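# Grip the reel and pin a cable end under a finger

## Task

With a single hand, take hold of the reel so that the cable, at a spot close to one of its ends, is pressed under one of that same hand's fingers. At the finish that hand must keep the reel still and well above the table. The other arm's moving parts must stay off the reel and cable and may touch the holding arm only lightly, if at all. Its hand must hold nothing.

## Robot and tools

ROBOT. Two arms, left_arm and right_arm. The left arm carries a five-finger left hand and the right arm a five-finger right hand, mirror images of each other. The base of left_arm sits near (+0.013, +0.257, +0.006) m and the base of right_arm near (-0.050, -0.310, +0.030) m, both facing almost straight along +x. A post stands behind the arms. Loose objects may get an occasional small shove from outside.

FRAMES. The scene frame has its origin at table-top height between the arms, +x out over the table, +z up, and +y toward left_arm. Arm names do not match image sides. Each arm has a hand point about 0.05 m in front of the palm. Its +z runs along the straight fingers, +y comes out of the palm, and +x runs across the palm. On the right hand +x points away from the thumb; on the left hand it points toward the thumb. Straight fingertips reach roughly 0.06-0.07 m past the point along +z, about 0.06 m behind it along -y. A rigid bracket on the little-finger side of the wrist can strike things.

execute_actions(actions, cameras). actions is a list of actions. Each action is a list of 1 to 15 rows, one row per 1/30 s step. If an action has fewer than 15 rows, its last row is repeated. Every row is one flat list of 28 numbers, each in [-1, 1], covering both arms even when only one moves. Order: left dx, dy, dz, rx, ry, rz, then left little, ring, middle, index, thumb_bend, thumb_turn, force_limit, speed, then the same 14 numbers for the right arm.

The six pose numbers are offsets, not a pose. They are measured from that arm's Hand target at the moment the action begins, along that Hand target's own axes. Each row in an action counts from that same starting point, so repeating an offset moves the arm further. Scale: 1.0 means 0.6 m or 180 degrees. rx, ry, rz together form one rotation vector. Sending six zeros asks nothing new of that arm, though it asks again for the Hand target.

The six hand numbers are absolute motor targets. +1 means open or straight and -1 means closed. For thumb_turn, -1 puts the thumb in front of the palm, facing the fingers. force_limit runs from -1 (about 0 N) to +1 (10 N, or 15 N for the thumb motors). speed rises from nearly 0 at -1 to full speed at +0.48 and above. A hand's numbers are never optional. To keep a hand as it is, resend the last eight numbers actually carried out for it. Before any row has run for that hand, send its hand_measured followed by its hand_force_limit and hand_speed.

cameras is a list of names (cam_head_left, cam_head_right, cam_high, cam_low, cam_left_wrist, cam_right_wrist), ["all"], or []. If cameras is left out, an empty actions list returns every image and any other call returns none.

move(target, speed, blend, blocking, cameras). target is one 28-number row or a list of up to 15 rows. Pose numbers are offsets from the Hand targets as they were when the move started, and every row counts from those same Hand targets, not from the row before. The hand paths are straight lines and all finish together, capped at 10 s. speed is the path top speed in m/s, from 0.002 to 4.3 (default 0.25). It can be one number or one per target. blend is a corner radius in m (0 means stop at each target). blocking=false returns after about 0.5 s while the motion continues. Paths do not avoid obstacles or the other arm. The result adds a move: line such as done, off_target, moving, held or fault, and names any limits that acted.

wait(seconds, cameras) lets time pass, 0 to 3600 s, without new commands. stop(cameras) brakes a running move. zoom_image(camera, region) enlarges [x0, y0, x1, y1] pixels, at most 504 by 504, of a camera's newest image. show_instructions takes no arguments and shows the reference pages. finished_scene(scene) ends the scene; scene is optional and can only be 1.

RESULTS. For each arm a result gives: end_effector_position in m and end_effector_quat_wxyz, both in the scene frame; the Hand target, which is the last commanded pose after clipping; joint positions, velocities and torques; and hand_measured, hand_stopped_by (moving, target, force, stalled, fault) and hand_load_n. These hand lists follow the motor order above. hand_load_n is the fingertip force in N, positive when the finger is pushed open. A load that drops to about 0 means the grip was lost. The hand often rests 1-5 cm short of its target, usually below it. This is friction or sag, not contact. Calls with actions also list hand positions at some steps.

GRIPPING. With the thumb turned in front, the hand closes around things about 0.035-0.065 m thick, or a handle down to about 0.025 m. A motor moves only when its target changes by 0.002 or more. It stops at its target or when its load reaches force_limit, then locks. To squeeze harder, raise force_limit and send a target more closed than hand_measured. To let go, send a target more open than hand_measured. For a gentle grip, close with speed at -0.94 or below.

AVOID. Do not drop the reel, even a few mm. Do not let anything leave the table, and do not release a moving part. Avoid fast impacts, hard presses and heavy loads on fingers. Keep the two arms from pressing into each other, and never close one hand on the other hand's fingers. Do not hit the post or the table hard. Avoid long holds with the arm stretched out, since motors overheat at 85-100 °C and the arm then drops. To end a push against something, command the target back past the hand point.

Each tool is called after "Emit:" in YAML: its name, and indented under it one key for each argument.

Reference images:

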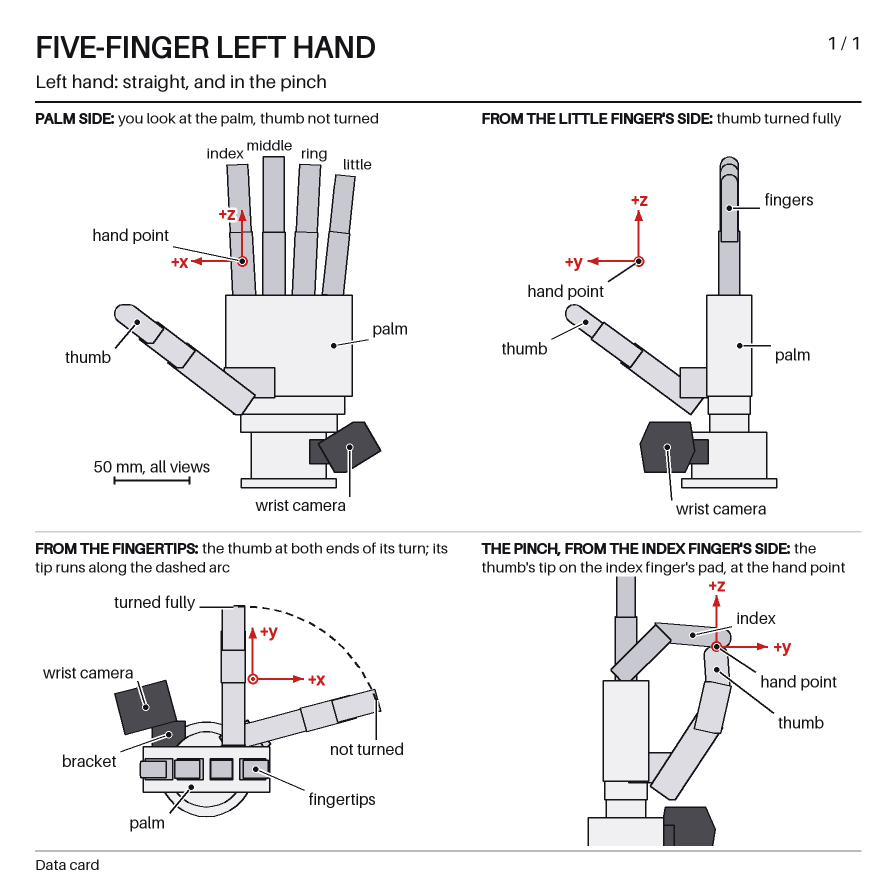

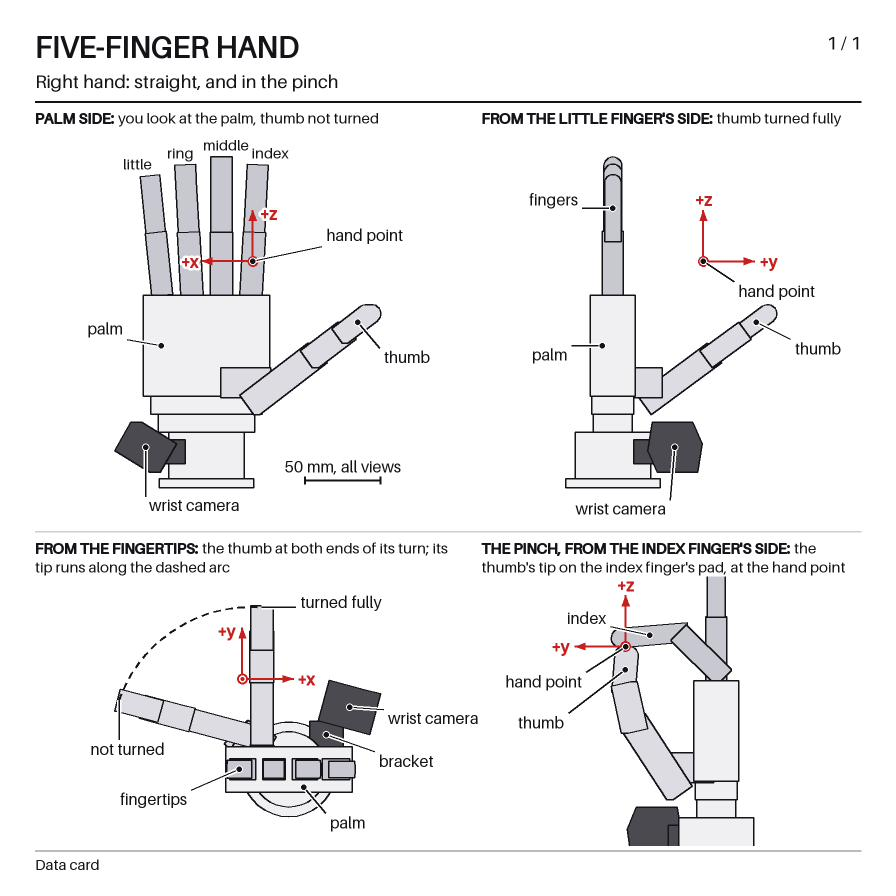

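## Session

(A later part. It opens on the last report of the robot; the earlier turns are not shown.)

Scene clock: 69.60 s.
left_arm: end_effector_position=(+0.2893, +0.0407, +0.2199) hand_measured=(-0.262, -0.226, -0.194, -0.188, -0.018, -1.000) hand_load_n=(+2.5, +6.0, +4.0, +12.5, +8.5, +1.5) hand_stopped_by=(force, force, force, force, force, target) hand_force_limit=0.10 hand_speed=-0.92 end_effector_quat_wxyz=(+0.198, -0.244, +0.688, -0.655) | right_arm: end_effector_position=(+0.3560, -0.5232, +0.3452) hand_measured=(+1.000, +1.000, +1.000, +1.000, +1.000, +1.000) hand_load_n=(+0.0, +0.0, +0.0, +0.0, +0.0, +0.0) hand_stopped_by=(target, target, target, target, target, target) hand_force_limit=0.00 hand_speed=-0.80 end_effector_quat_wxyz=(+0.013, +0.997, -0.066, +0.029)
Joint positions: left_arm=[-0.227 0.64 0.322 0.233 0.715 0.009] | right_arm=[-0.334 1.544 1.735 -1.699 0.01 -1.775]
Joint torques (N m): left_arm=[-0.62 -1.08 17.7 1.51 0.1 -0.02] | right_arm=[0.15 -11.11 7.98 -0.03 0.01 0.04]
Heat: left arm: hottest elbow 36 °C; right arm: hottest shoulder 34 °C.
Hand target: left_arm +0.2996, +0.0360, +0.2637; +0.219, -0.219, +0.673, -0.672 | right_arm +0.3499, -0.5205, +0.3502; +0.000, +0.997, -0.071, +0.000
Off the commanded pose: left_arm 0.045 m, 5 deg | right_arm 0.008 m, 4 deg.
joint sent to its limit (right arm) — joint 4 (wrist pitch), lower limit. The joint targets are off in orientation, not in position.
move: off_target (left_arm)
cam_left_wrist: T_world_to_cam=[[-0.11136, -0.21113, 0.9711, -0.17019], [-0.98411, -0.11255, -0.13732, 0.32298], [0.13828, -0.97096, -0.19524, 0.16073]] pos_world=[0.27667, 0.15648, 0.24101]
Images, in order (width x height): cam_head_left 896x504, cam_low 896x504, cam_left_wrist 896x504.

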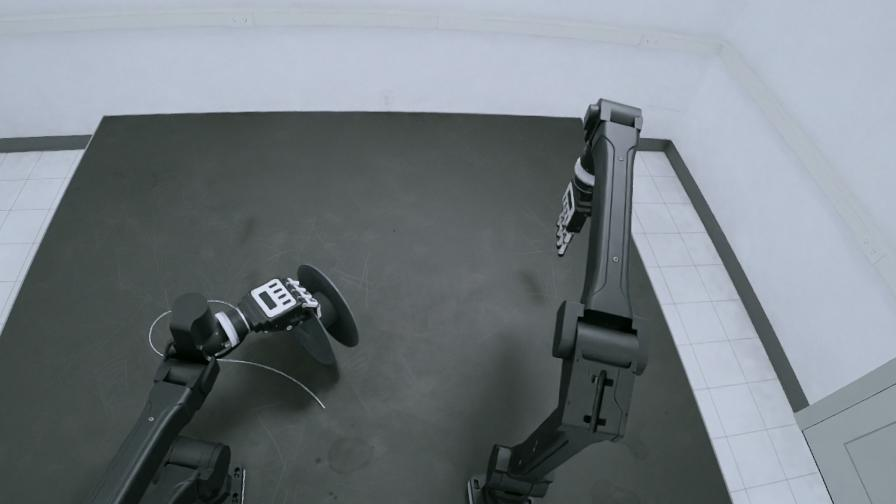

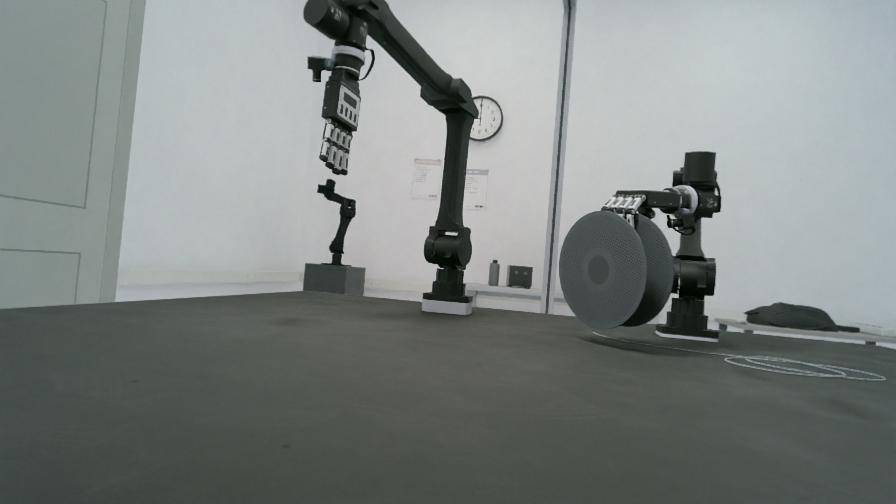

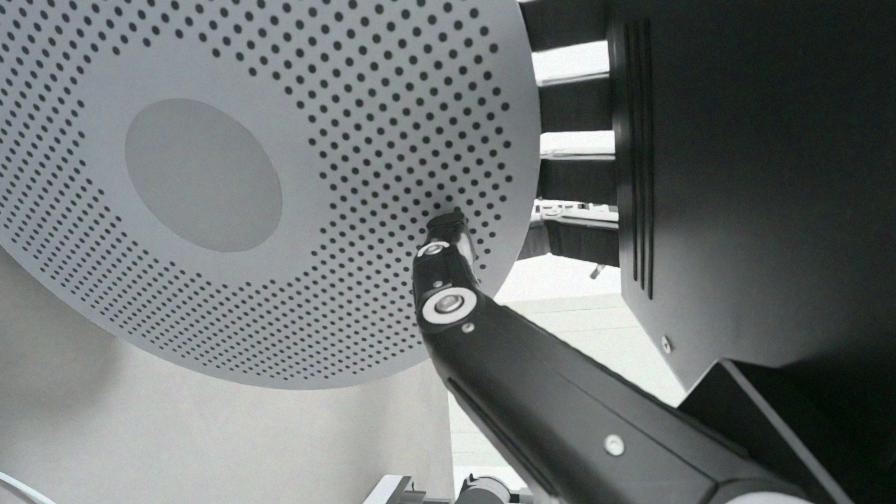

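Emit:
move:
  target:
    - [0,-0.067,0,0,0,0,-0.6,-0.7,-0.7,-0.6,-0.2,-1,0.1,-0.92, 0,0,0,0,0,0,1,1,1,1,1,1,0,-0.8]
    - [-0.159,-0.067,0.178,0,0,0,-0.6,-0.7,-0.7,-0.6,-0.2,-1,0.1,-0.92, 0,0,0,0,0,0,1,1,1,1,1,1,0,-0.8]
  speed: 0.08
  blend: 0.02
  cameras: ["cam_left_wrist","cam_low","cam_head_left","cam_high"]

Scene clock: 77.50 s.
left_arm: end_effector_position=(+0.4210, +0.0104, +0.2632) hand_measured=(-0.262, -0.226, -0.194, -0.188, -0.018, -1.000) hand_load_n=(+2.5, +6.5, +3.5, +13.0, +8.5, +1.5) hand_stopped_by=(force, force, force, force, force, target) hand_force_limit=0.10 hand_speed=-0.92 end_effector_quat_wxyz=(+0.193, -0.244, +0.689, -0.654) | right_arm: end_effector_position=(+0.3560, -0.5232, +0.3452) hand_measured=(+1.000, +1.000, +1.000, +1.000, +1.000, +1.000) hand_load_n=(+0.0, +0.0, +0.0, +0.0, +0.0, +0.0) hand_stopped_by=(target, target, target, target, target, target) hand_force_limit=0.00 hand_speed=-0.80 end_effector_quat_wxyz=(+0.013, +0.997, -0.066, +0.029)
Joint positions: left_arm=[-0.227 1.106 0.664 0.349 0.722 0.008] | right_arm=[-0.334 1.544 1.735 -1.699 0.01 -1.775]
Joint torques (N m): left_arm=[-0.21 -5.89 16.96 2.41 0.01 -0.01] | right_arm=[0.03 -11.05 7.98 -0.01 0.01 0.04]
Motor temperatures (°C): left_arm=[30 23 39 29 28 30] | right_arm=[29 34 32 28 24 26]
Heat: left arm: hottest elbow 39 °C; right arm: hottest shoulder 34 °C.
Hand target: left_arm +0.4395, +0.0058, +0.3040; +0.219, -0.219, +0.673, -0.672 | right_arm +0.3499, -0.5205, +0.3502; +0.000, +0.997, -0.071, +0.000
Off the commanded pose: left_arm 0.045 m, 5 deg | right_arm 0.008 m, 4 deg.
joint sent to its limit (right arm) — joint 4 (wrist pitch), lower limit. The joint targets are off in orientation, not in position.
move: off_target (left_arm)
cam_left_wrist: T_world_to_cam=[[-0.10552, -0.21078, 0.97182, -0.20659], [-0.98585, -0.10586, -0.13, 0.45385], [0.13028, -0.97179, -0.19662, 0.12531]] pos_world=[0.4093, 0.12627, 0.28441]
Images, in order (width x height): cam_head_left 896x504, cam_high 896x504, cam_low 896x504, cam_left_wrist 896x504.

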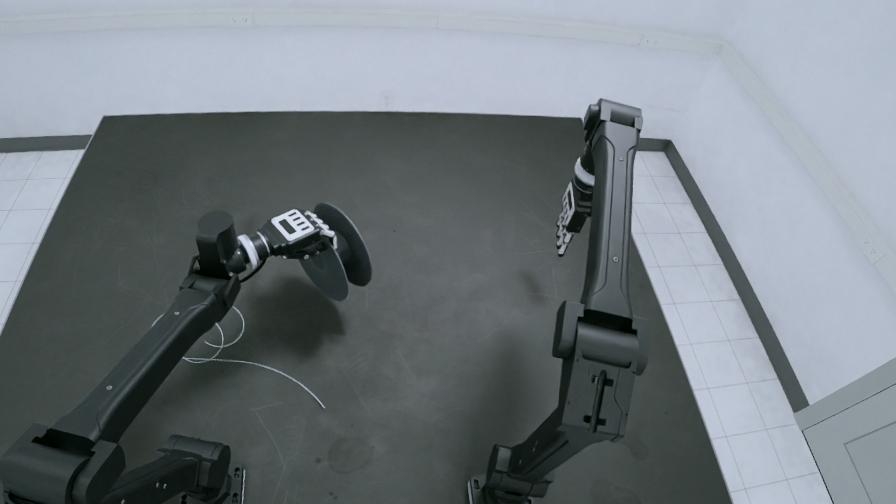

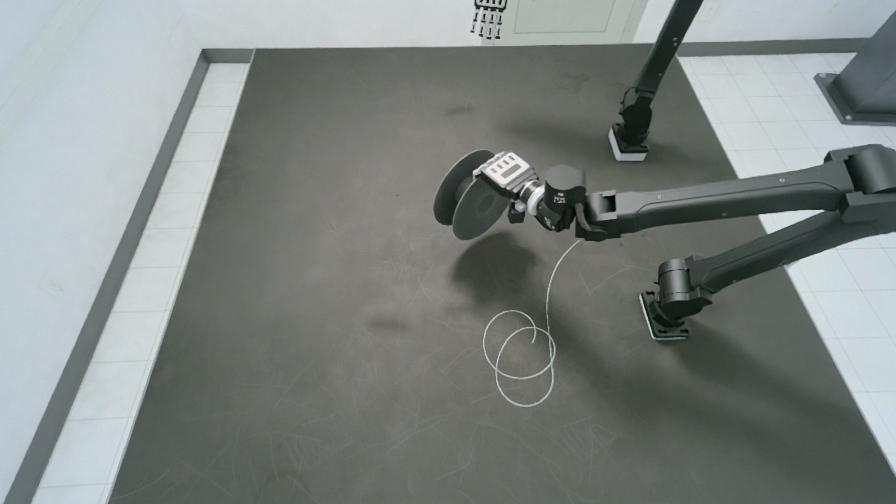

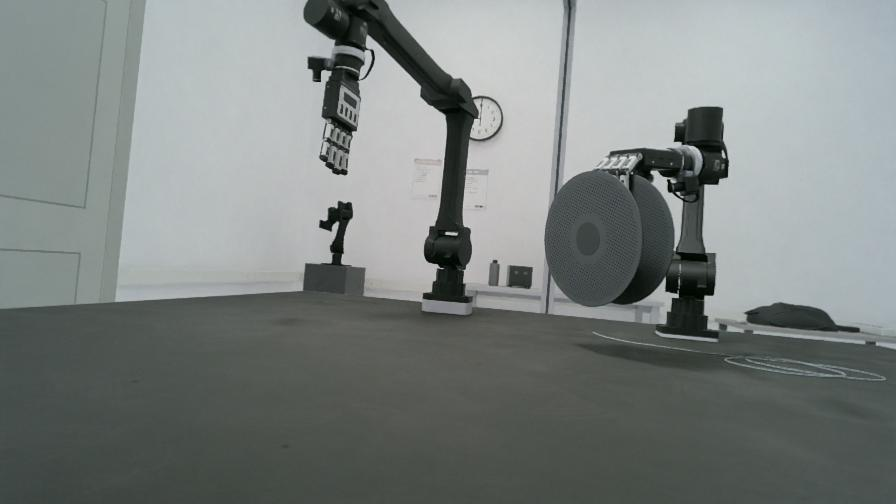

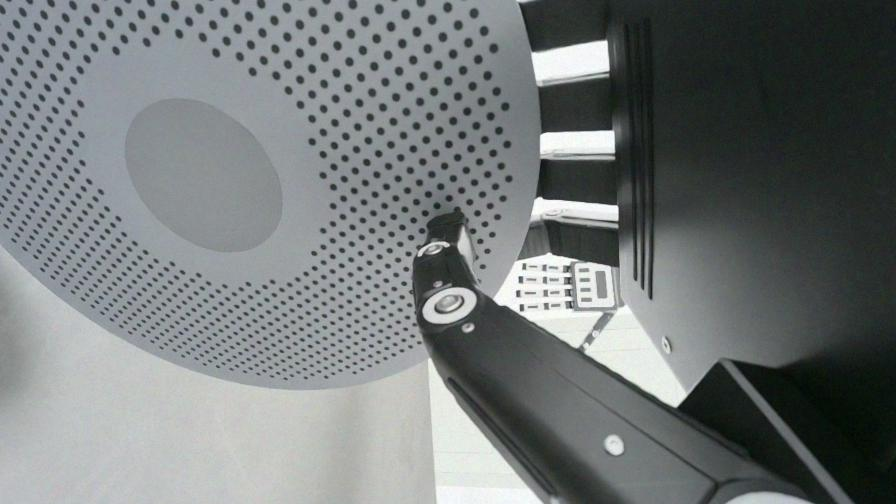

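Emit:
move:
  target: [0,0.185,0,0,0,0,-0.6,-0.7,-0.7,-0.6,-0.2,-1,0.1,-0.92, 0,0,0,0,0,0,1,1,1,1,1,1,0,-0.8]
  speed: 0.04
  cameras: ["cam_left_wrist","cam_low","cam_head_left","cam_high"]

Scene clock: 81.27 s.
left_arm: end_effector_position=(+0.4355, +0.0072, +0.1850) hand_measured=(-0.262, -0.226, -0.194, -0.188, -0.018, -1.000) hand_load_n=(+2.5, +6.0, +3.5, +12.5, +8.5, +1.5) hand_stopped_by=(force, force, force, force, force, target) hand_force_limit=0.10 hand_speed=-0.92 end_effector_quat_wxyz=(+0.211, -0.226, +0.679, -0.665) | right_arm: end_effector_position=(+0.3560, -0.5232, +0.3452) hand_measured=(+1.000, +1.000, +1.000, +1.000, +1.000, +1.000) hand_load_n=(+0.0, +0.0, +0.0, +0.0, +0.0, +0.0) hand_stopped_by=(target, target, target, target, target, target) hand_force_limit=0.00 hand_speed=-0.80 end_effector_quat_wxyz=(+0.013, +0.997, -0.066, +0.029)
Joint positions: left_arm=[-0.227 1.328 0.55 0.744 0.722 0.008] | right_arm=[-0.334 1.544 1.735 -1.699 0.01 -1.775]
Joint torques (N m): left_arm=[-0.32 -7.24 9.73 2.43 -0.09 0] | right_arm=[0.15 -11.11 7.99 -0.01 0.01 0.04]
Heat: left arm: hottest elbow 39 °C; right arm: hottest shoulder 34 °C.
Hand target: left_arm +0.4396, +0.0059, +0.1931; +0.219, -0.218, +0.673, -0.672 | right_arm +0.3499, -0.5205, +0.3502; +0.000, +0.997, -0.071, +0.000
Off the commanded pose: left_arm 0.009 m, 2 deg | right_arm 0.008 m, 4 deg.
joint sent to its limit (right arm) — joint 4 (wrist pitch), lower limit. The joint targets are off in orientation, not in position.
move: done
cam_left_wrist: T_world_to_cam=[[-0.16156, -0.19829, 0.96674, -0.10456], [-0.97673, -0.10788, -0.18535, 0.46395], [0.14105, -0.97419, -0.17624, 0.09645]] pos_world=[0.42266, 0.12328, 0.20408]
Images, in order (width x height): cam_head_left 896x504, cam_high 896x504, cam_low 896x504, cam_left_wrist 896x504.

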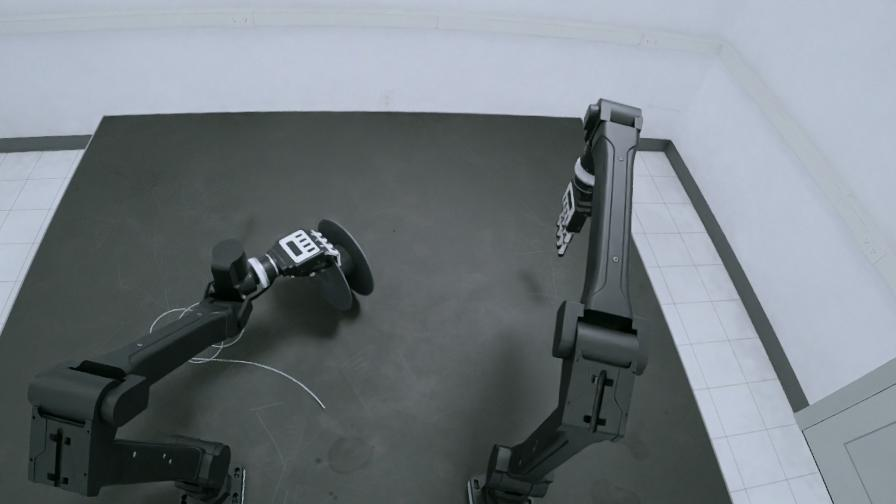

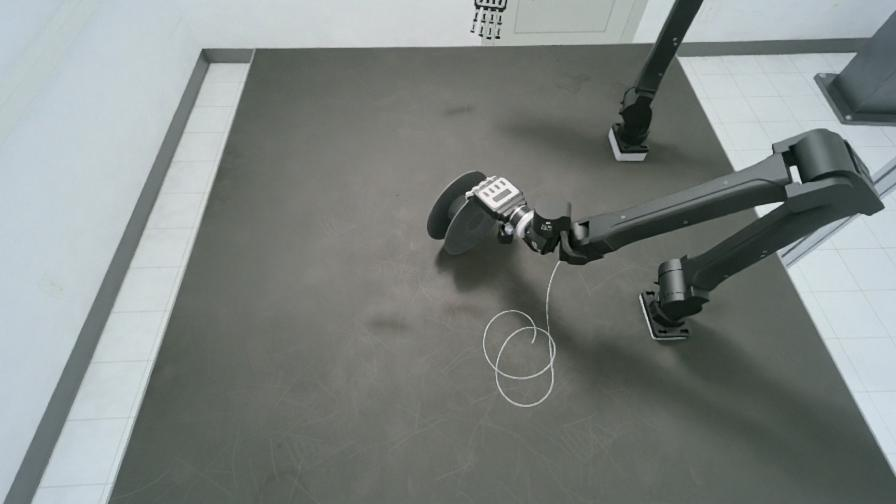

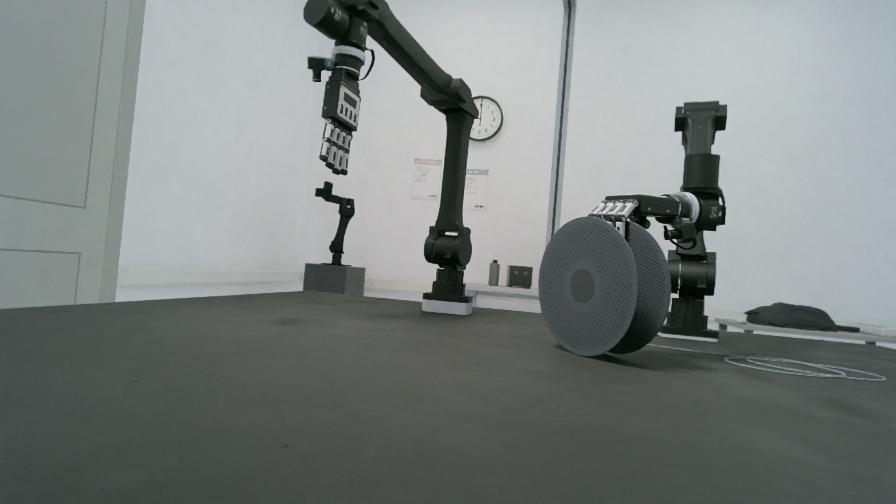

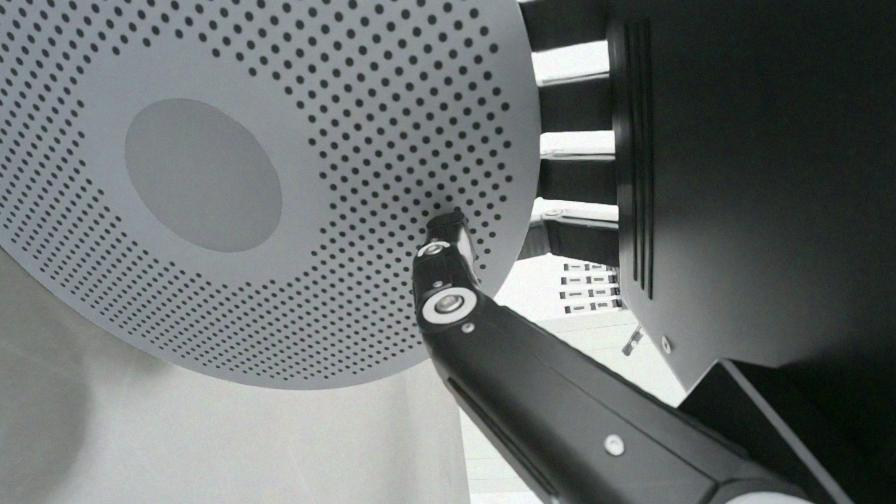

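Emit:
move:
  target: [0,0,0,0,0,0,-0.6,-0.7,-0.7,-0.6,-0.2,-1,0.1,-0.92, -0.394,-0.8705,0.2833,0.2607,-0.1165,-0.2501,1,1,1,1,1,-1,0,-0.5]
  speed: 0.2
  cameras: ["cam_right_wrist","cam_low","cam_head_left","cam_high"]

Scene clock: 86.37 s.
left_arm: end_effector_position=(+0.4355, +0.0072, +0.1850) hand_measured=(-0.262, -0.226, -0.194, -0.188, -0.018, -1.000) hand_load_n=(+2.5, +6.0, +3.5, +13.0, +8.5, +1.5) hand_stopped_by=(force, force, force, force, force, target) hand_force_limit=0.10 hand_speed=-0.92 end_effector_quat_wxyz=(+0.211, -0.226, +0.679, -0.665) | right_arm: end_effector_position=(+0.1877, +0.0282, +0.1773) hand_measured=(+1.000, +1.000, +1.000, +1.000, +1.000, -1.000) hand_load_n=(+0.0, +0.0, +0.0, +0.0, +0.0, +0.0) hand_stopped_by=(target, target, target, target, target, target) hand_force_limit=0.00 hand_speed=-0.50 end_effector_quat_wxyz=(-0.393, +0.852, +0.313, -0.149)
Joint positions: left_arm=[-0.227 1.328 0.55 0.744 0.722 0.008] | right_arm=[0.695 1.524 1.206 -1.277 -0.868 -1.593]
Joint torques (N m): left_arm=[-0.32 -7.3 9.72 2.4 -0.08 -0.01] | right_arm=[-0.32 -9.23 8.29 0.4 -0.84 0.02]
Heat: left arm: hottest elbow 39 °C; right arm: hottest shoulder 33 °C.
Hand target: left_arm +0.4396, +0.0059, +0.1930; +0.219, -0.218, +0.673, -0.672 | right_arm +0.1900, +0.0299, +0.1796; -0.397, +0.852, +0.310, -0.145
Off the commanded pose: left_arm 0.009 m, 2 deg | right_arm 0.004 m, 1 deg.
move: done
cam_right_wrist: T_world_to_cam=[[0.62781, -0.29782, -0.71913, 0.01501], [-0.29253, -0.94645, 0.13658, 0.06003], [-0.7213, 0.12462, -0.68132, 0.36828]] pos_world=[0.27378, 0.01539, 0.25351]
Images, in order (width x height): cam_head_left 896x504, cam_high 896x504, cam_low 896x504, cam_right_wrist 896x504.

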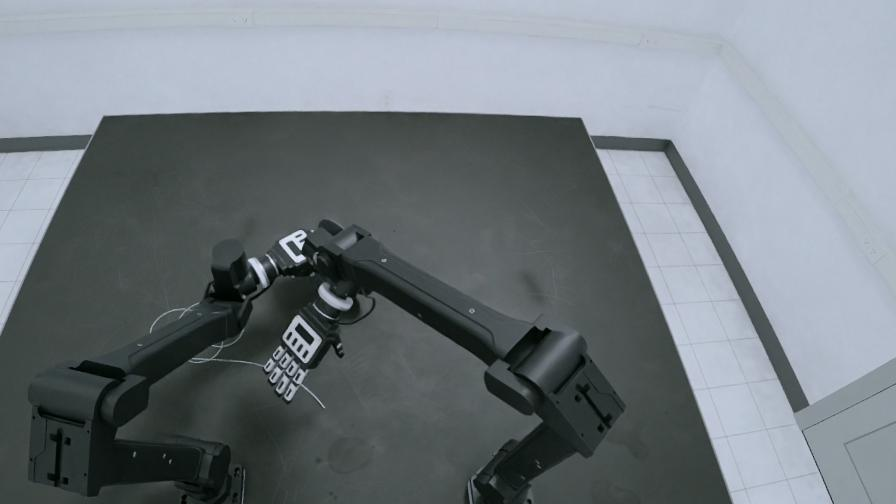

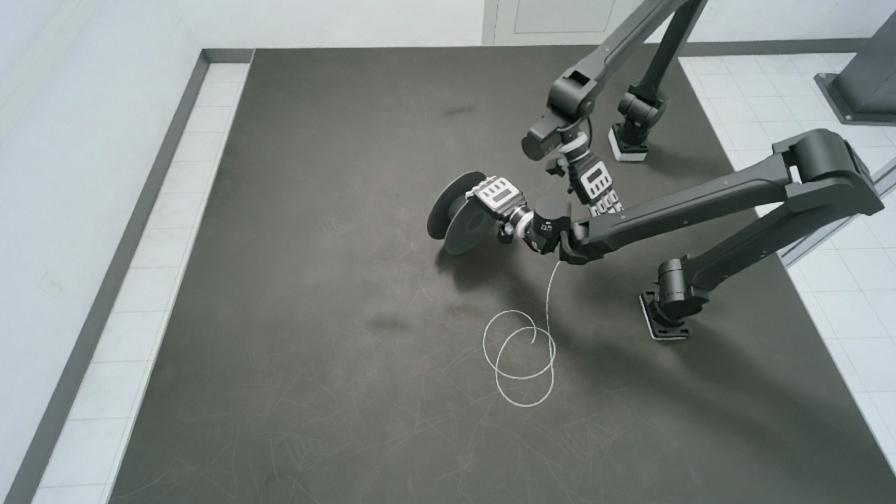

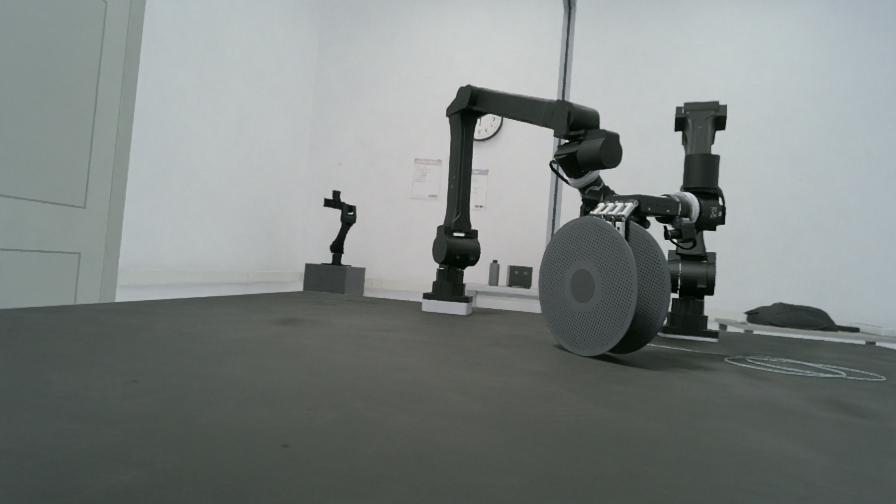

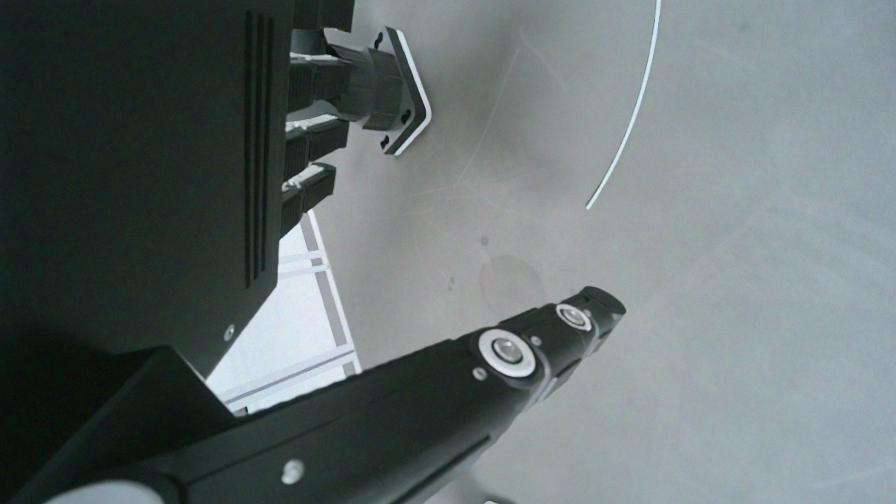

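Emit:
move:
  target: [0,0,0,0,0,0,-0.6,-0.7,-0.7,-0.6,-0.2,-1,0.1,-0.92, 0.0665,0.116,0.147,0.0553,0.0683,0.0479,1,1,-0.05,-0.05,0.35,-1,-0.5,-0.5]
  speed: 0.12
  cameras: ["cam_right_wrist","cam_low","cam_head_left","cam_high"]

Scene clock: 94.80 s.
left_arm: end_effector_position=(+0.4355, +0.0072, +0.1850) hand_measured=(-0.262, -0.226, -0.194, -0.188, -0.018, -1.000) hand_load_n=(+2.5, +6.0, +3.5, +13.0, +8.5, +1.5) hand_stopped_by=(force, force, force, force, force, target) hand_force_limit=0.10 hand_speed=-0.92 end_effector_quat_wxyz=(+0.211, -0.226, +0.679, -0.665) | right_arm: end_effector_position=(+0.2035, +0.0749, +0.0701) hand_measured=(+1.000, +1.000, -0.050, -0.050, +0.350, -1.000) hand_load_n=(+0.0, +0.0, +0.0, +0.0, +0.0, +0.0) hand_stopped_by=(target, target, target, target, target, target) hand_force_limit=-0.50 hand_speed=-0.50 end_effector_quat_wxyz=(-0.485, +0.846, +0.194, -0.111)
Joint positions: left_arm=[-0.227 1.328 0.55 0.744 0.722 0.008] | right_arm=[0.681 1.644 0.95 -0.505 -0.998 -1.137]
Joint torques (N m): left_arm=[-0.32 -7.3 9.72 2.41 -0.09 -0.01] | right_arm=[-0.97 -9.58 6.6 1.17 -0.83 0.04]
Heat: left arm: hottest elbow 39 °C; right arm: hottest shoulder 33 °C.
Hand target: left_arm +0.4396, +0.0059, +0.1930; +0.219, -0.218, +0.673, -0.672 | right_arm +0.2058, +0.0728, +0.0695; -0.488, +0.846, +0.188, -0.108
Off the commanded pose: left_arm 0.009 m, 2 deg | right_arm 0.003 m, 1 deg.
move: done
cam_right_wrist: T_world_to_cam=[[0.47876, -0.3254, -0.81542, -0.01902], [-0.51915, -0.85393, 0.03596, 0.16973], [-0.708, 0.40611, -0.57776, 0.2697]] pos_world=[0.28817, 0.02921, 0.13421]
Images, in order (width x height): cam_head_left 896x504, cam_high 896x504, cam_low 896x504, cam_right_wrist 896x504.

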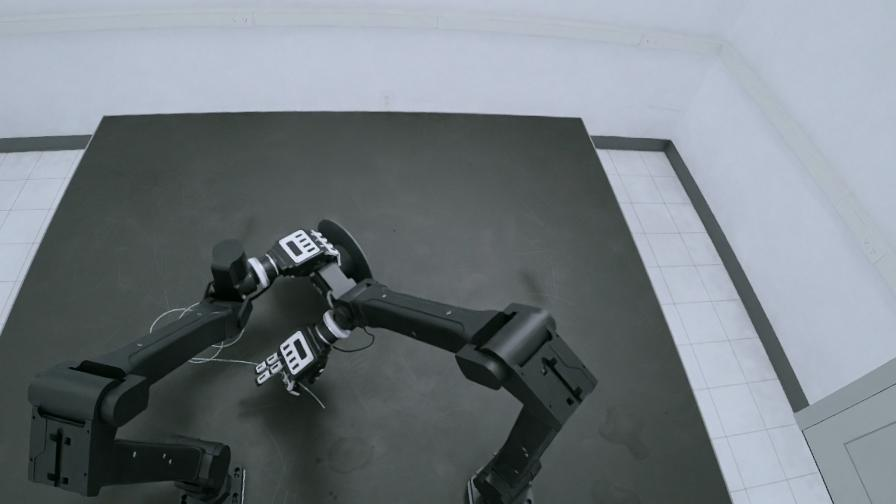

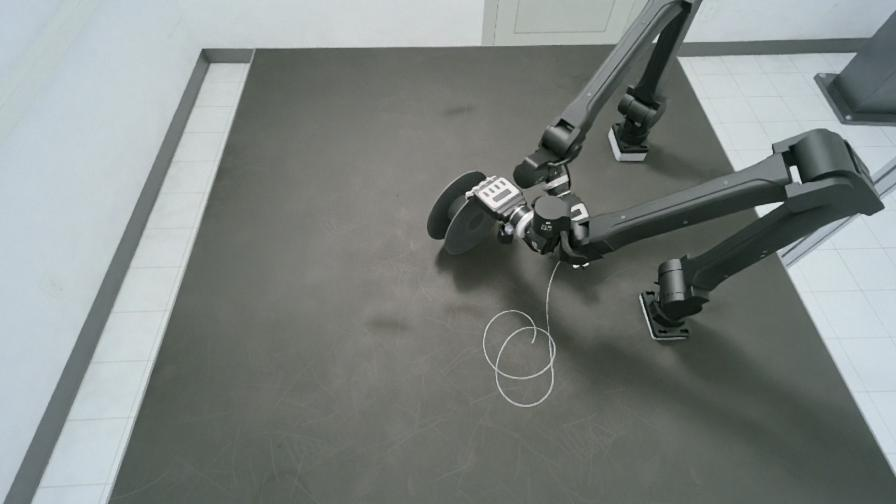

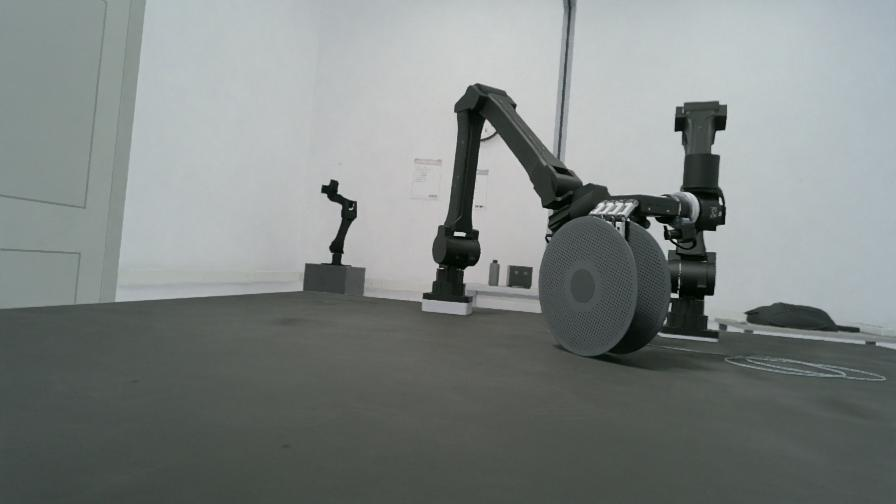

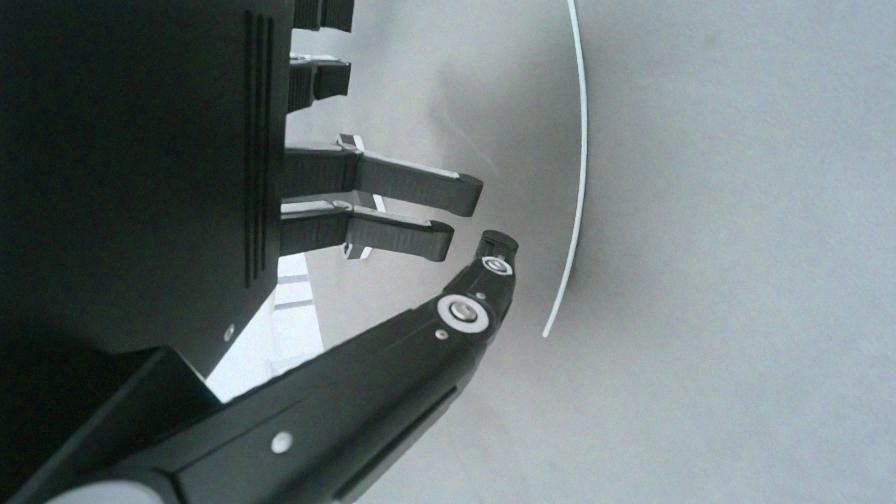

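Emit:
move:
  target: [0,0,0,0,0,0,-0.6,-0.7,-0.7,-0.6,-0.2,-1,0.1,-0.92, -0.001,0.0632,0.0238,0,0,0,1,1,-0.05,-0.05,0.35,-1,-0.5,-0.5]
  speed: 0.06
  cameras: ["cam_right_wrist"]

Scene clock: 97.30 s.
left_arm: end_effector_position=(+0.4355, +0.0072, +0.1850) hand_measured=(-0.262, -0.226, -0.194, -0.188, -0.018, -1.000) hand_load_n=(+2.5, +6.0, +3.5, +12.5, +8.5, +1.5) hand_stopped_by=(force, force, force, force, force, target) hand_force_limit=0.10 hand_speed=-0.92 end_effector_quat_wxyz=(+0.211, -0.226, +0.679, -0.665) | right_arm: end_effector_position=(+0.2054, +0.0685, +0.0319) hand_measured=(+1.000, +1.000, -0.050, -0.050, +0.350, -1.000) hand_load_n=(+0.0, +0.0, +0.0, +0.0, +0.0, +0.0) hand_stopped_by=(target, target, target, target, target, target) hand_force_limit=-0.50 hand_speed=-0.50 end_effector_quat_wxyz=(-0.484, +0.848, +0.186, -0.113)
Joint positions: left_arm=[-0.227 1.328 0.55 0.744 0.722 0.008] | right_arm=[0.667 1.716 0.915 -0.414 -1.001 -1.141]
Joint torques (N m): left_arm=[-0.38 -7.24 9.72 2.4 -0.09 -0.01] | right_arm=[-0.67 -9.64 5.97 1.13 -0.89 -0.14]
Heat: left arm: hottest elbow 39 °C; right arm: hottest shoulder 33 °C.
Hand target: left_arm +0.4396, +0.0059, +0.1930; +0.219, -0.218, +0.673, -0.672 | right_arm +0.2081, +0.0666, +0.0296; -0.488, +0.846, +0.188, -0.108
Off the commanded pose: left_arm 0.009 m, 2 deg | right_arm 0.004 m, 1 deg.
move: done
cam_right_wrist: T_world_to_cam=[[0.46556, -0.33584, -0.81882, -0.04951], [-0.5283, -0.84774, 0.04732, 0.16761], [-0.71004, 0.41055, -0.5721, 0.2515]] pos_world=[0.29018, 0.02221, 0.09541]

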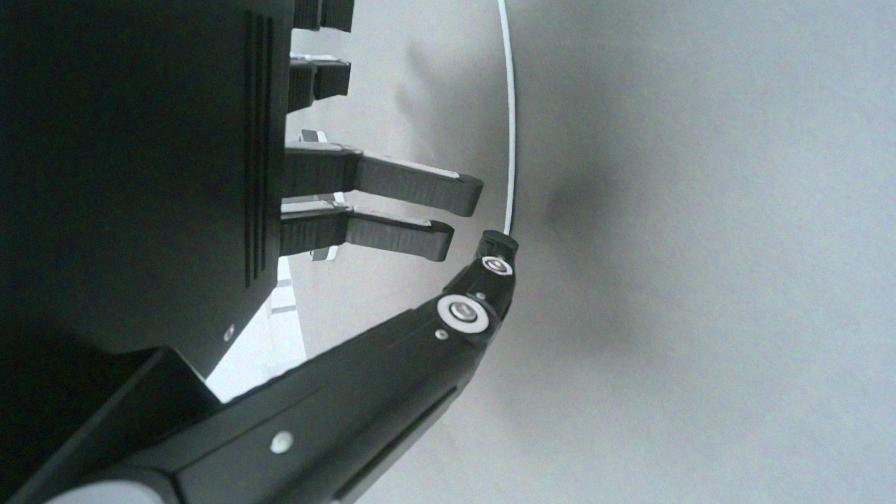

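Emit:
move:
  target: [0,0,0,0,0,0,-0.6,-0.7,-0.7,-0.6,-0.2,-1,0.1,-0.92, 0,0.022,0.0185,0,0,0,1,1,-0.05,-0.05,0.35,-1,-0.5,-0.5]
  speed: 0.03
  cameras: ["cam_right_wrist"]

Scene clock: 99.30 s.
left_arm: end_effector_position=(+0.4355, +0.0072, +0.1850) hand_measured=(-0.262, -0.226, -0.194, -0.188, -0.018, -1.000) hand_load_n=(+2.5, +6.0, +3.0, +12.5, +8.5, +1.5) hand_stopped_by=(force, force, force, force, force, target) hand_force_limit=0.10 hand_speed=-0.92 end_effector_quat_wxyz=(+0.211, -0.226, +0.679, -0.665) | right_arm: end_effector_position=(+0.2088, +0.0723, +0.0211) hand_measured=(+1.000, +1.000, -0.050, -0.050, +0.350, -1.000) hand_load_n=(+0.0, +0.0, +0.0, +0.0, +0.0, +0.0) hand_stopped_by=(target, target, target, target, target, target) hand_force_limit=-0.50 hand_speed=-0.50 end_effector_quat_wxyz=(-0.490, +0.844, +0.191, -0.106)
Joint positions: left_arm=[-0.227 1.328 0.55 0.744 0.722 0.008] | right_arm=[0.667 1.744 0.909 -0.359 -1.007 -1.142]
Joint torques (N m): left_arm=[-0.38 -7.3 9.72 2.41 -0.09 -0.01] | right_arm=[-0.15 -8.94 5.41 1.33 -0.55 -0.04]
Heat: left arm: hottest elbow 39 °C; right arm: hottest shoulder 33 °C.
Hand target: left_arm +0.4396, +0.0059, +0.1930; +0.219, -0.218, +0.673, -0.672 | right_arm +0.2068, +0.0693, +0.0126; -0.488, +0.846, +0.188, -0.108
Off the commanded pose: left_arm 0.009 m, 2 deg | right_arm 0.009 m, 1 deg.
move: done
cam_right_wrist: T_world_to_cam=[[0.47775, -0.3199, -0.81818, -0.06242], [-0.52669, -0.8497, 0.02467, 0.17349], [-0.7031, 0.41914, -0.57443, 0.24417]] pos_world=[0.29287, 0.0251, 0.08491]

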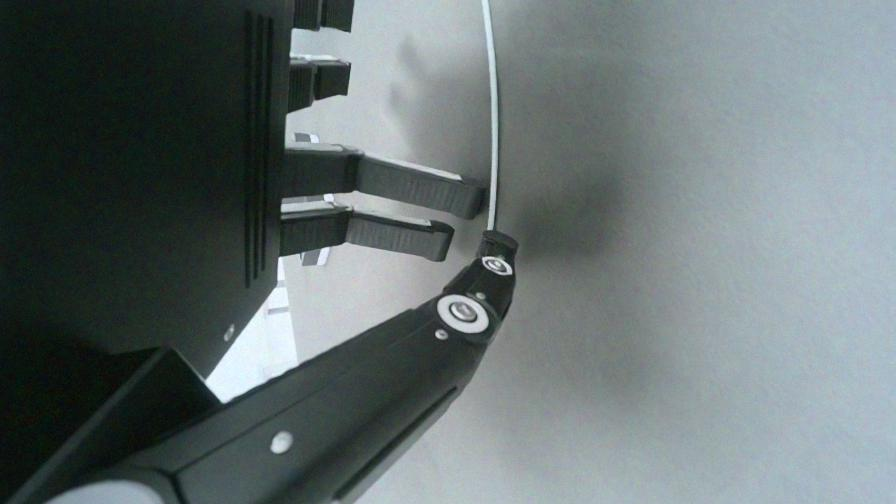

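Emit:
move:
  target:
    - [0,0,0,0,0,0,-0.6,-0.7,-0.7,-0.6,-0.2,-1,0.1,-0.92, 0,-0.0252,-0.0145,0,0,0,1,1,-0.05,-0.05,0.35,-1,-0.5,-0.5]
    - [0,0,0,0,0,0,-0.6,-0.7,-0.7,-0.6,-0.2,-1,0.1,-0.92, -0.0203,-0.0238,-0.0168,0,0,0,1,1,-0.05,1,0.35,-1,-0.5,-0.5]
  speed: 0.05
  cameras: ["cam_right_wrist"]

Scene clock: 104.20 s.
left_arm: end_effector_position=(+0.4355, +0.0072, +0.1850) hand_measured=(-0.262, -0.226, -0.194, -0.188, -0.018, -1.000) hand_load_n=(+2.5, +6.5, +3.5, +12.5, +8.5, +1.5) hand_stopped_by=(force, force, force, force, force, target) hand_force_limit=0.10 hand_speed=-0.92 end_effector_quat_wxyz=(+0.211, -0.226, +0.679, -0.665) | right_arm: end_effector_position=(+0.1966, +0.0623, +0.0259) hand_measured=(+1.000, +1.000, -0.050, +1.000, +0.350, -1.000) hand_load_n=(+0.0, +0.0, +0.0, +0.0, +0.0, +0.0) hand_stopped_by=(target, target, target, target, target, target) hand_force_limit=-0.50 hand_speed=-0.50 end_effector_quat_wxyz=(-0.486, +0.846, +0.186, -0.114)
Joint positions: left_arm=[-0.227 1.328 0.55 0.744 0.722 0.008] | right_arm=[0.667 1.708 0.878 -0.383 -1.005 -1.142]
Joint torques (N m): left_arm=[-0.32 -7.24 9.7 2.41 -0.09 -0.01] | right_arm=[0.09 -10.81 5.81 0.94 -0.6 0]
Heat: left arm: hottest elbow 39 °C; right arm: hottest shoulder 33 °C.
Hand target: left_arm +0.4396, +0.0059, +0.1930; +0.219, -0.218, +0.673, -0.672 | right_arm +0.1965, +0.0627, +0.0300; -0.488, +0.846, +0.188, -0.108
Off the commanded pose: left_arm 0.009 m, 2 deg | right_arm 0.004 m, 1 deg.
move: done
cam_right_wrist: T_world_to_cam=[[0.46554, -0.33143, -0.82063, -0.05264], [-0.52685, -0.84882, 0.04394, 0.15788], [-0.71113, 0.41189, -0.56977, 0.24438]] pos_world=[0.28148, 0.01591, 0.0891]

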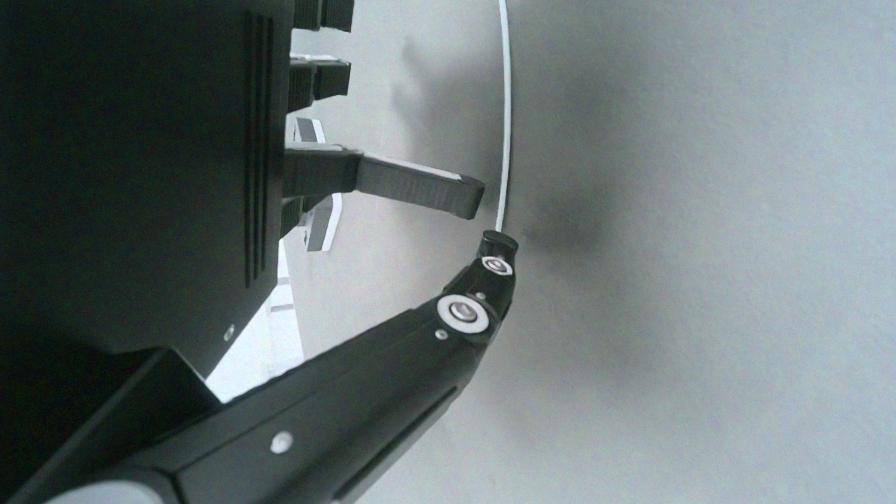

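Emit:
move:
  target: [0,0,0,0,0,0,-0.6,-0.7,-0.7,-0.6,-0.2,-1,0.1,-0.92, 0,0.0218,0.0202,0,0,0,1,1,-0.05,1,0.35,-1,-0.5,-0.5]
  speed: 0.03
  cameras: ["cam_right_wrist"]

Scene clock: 106.13 s.
left_arm: end_effector_position=(+0.4355, +0.0072, +0.1850) hand_measured=(-0.262, -0.226, -0.194, -0.188, -0.018, -1.000) hand_load_n=(+2.5, +6.0, +3.5, +12.5, +8.5, +1.5) hand_stopped_by=(force, force, force, force, force, target) hand_force_limit=0.10 hand_speed=-0.92 end_effector_quat_wxyz=(+0.211, -0.226, +0.679, -0.665) | right_arm: end_effector_position=(+0.1997, +0.0673, +0.0206) hand_measured=(+1.000, +1.000, -0.050, +1.000, +0.350, -1.000) hand_load_n=(+0.0, +0.0, -0.5, +0.0, +0.0, +0.0) hand_stopped_by=(target, target, target, target, target, target) hand_force_limit=-0.50 hand_speed=-0.50 end_effector_quat_wxyz=(-0.492, +0.844, +0.190, -0.104)
Joint positions: left_arm=[-0.227 1.328 0.55 0.744 0.722 0.008] | right_arm=[0.67 1.721 0.871 -0.327 -1.005 -1.126]
Joint torques (N m): left_arm=[-0.26 -7.3 9.72 2.43 -0.09 -0.01] | right_arm=[0.62 -8.7 5.41 1.22 -0.48 0.01]
Heat: left arm: hottest elbow 39 °C; right arm: hottest shoulder 33 °C.
Hand target: left_arm +0.4396, +0.0059, +0.1930; +0.219, -0.218, +0.673, -0.672 | right_arm +0.1948, +0.0663, +0.0126; -0.488, +0.846, +0.188, -0.108
Off the commanded pose: left_arm 0.009 m, 2 deg | right_arm 0.009 m, 1 deg.
move: done
cam_right_wrist: T_world_to_cam=[[0.47837, -0.31986, -0.81783, -0.0602], [-0.53084, -0.84721, 0.02085, 0.16518], [-0.69955, 0.42417, -0.57508, 0.23856]] pos_world=[0.28336, 0.0195, 0.08451]

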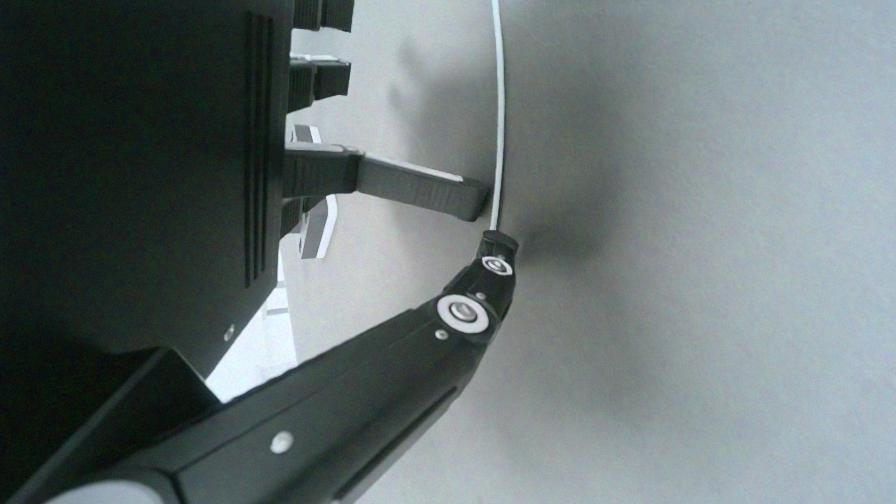

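Emit:
move:
  target: [0,0,0,0,0,0,-0.6,-0.7,-0.7,-0.6,-0.2,-1,0.1,-0.92, 0,0.005,0.003,0,0,0,1,1,-0.3,1,0.45,-1,-0.3,-0.85]
  speed: 0.03
  cameras: ["cam_right_wrist"]

Scene clock: 108.37 s.
left_arm: end_effector_position=(+0.4355, +0.0072, +0.1850) hand_measured=(-0.262, -0.226, -0.194, -0.188, -0.018, -1.000) hand_load_n=(+2.5, +6.0, +3.5, +13.0, +8.5, +1.5) hand_stopped_by=(force, force, force, force, force, target) hand_force_limit=0.10 hand_speed=-0.92 end_effector_quat_wxyz=(+0.211, -0.226, +0.679, -0.665) | right_arm: end_effector_position=(+0.1995, +0.0691, +0.0174) hand_measured=(+1.000, +1.000, -0.300, +1.000, +0.450, -1.000) hand_load_n=(+0.0, +0.0, +0.0, +0.0, -0.5, +0.5) hand_stopped_by=(target, target, target, target, target, target) hand_force_limit=-0.30 hand_speed=-0.85 end_effector_quat_wxyz=(-0.492, +0.843, +0.191, -0.104)
Joint positions: left_arm=[-0.227 1.328 0.55 0.744 0.722 0.008] | right_arm=[0.674 1.73 0.871 -0.313 -1.005 -1.122]
Joint torques (N m): left_arm=[-0.32 -7.24 9.72 2.43 -0.08 -0.01] | right_arm=[0.32 -8.88 5.19 1.14 -0.49 -0.03]
Heat: left arm: hottest elbow 39 °C; right arm: hottest shoulder 33 °C.
Hand target: left_arm +0.4396, +0.0059, +0.1930; +0.219, -0.218, +0.673, -0.672 | right_arm +0.1949, +0.0664, +0.0093; -0.488, +0.846, +0.188, -0.108
Off the commanded pose: left_arm 0.009 m, 2 deg | right_arm 0.010 m, 1 deg.
move: done
cam_right_wrist: T_world_to_cam=[[0.47906, -0.31812, -0.8181, -0.06233], [-0.52973, -0.84794, 0.01953, 0.16656], [-0.69992, 0.42402, -0.57474, 0.23585]] pos_world=[0.28316, 0.0214, 0.08131]

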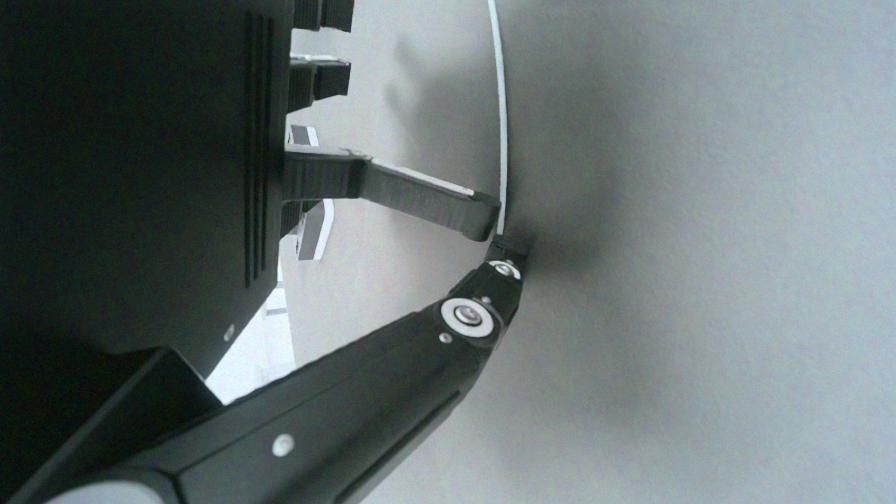

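Emit:
zoom_image:
  camera: "cam_right_wrist"
  region: [400, 130, 600, 330]

Scaled by 2.520 from the camera's image (finer frame: 1280x720).

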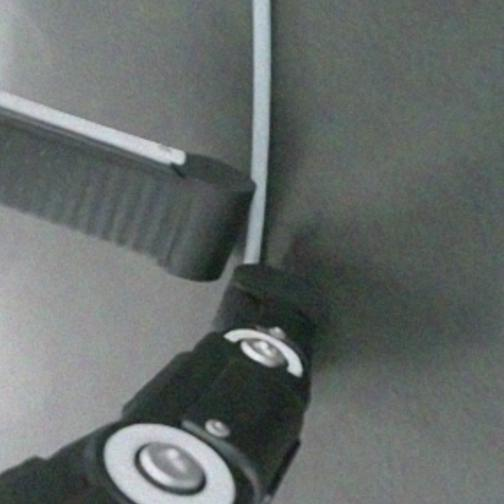

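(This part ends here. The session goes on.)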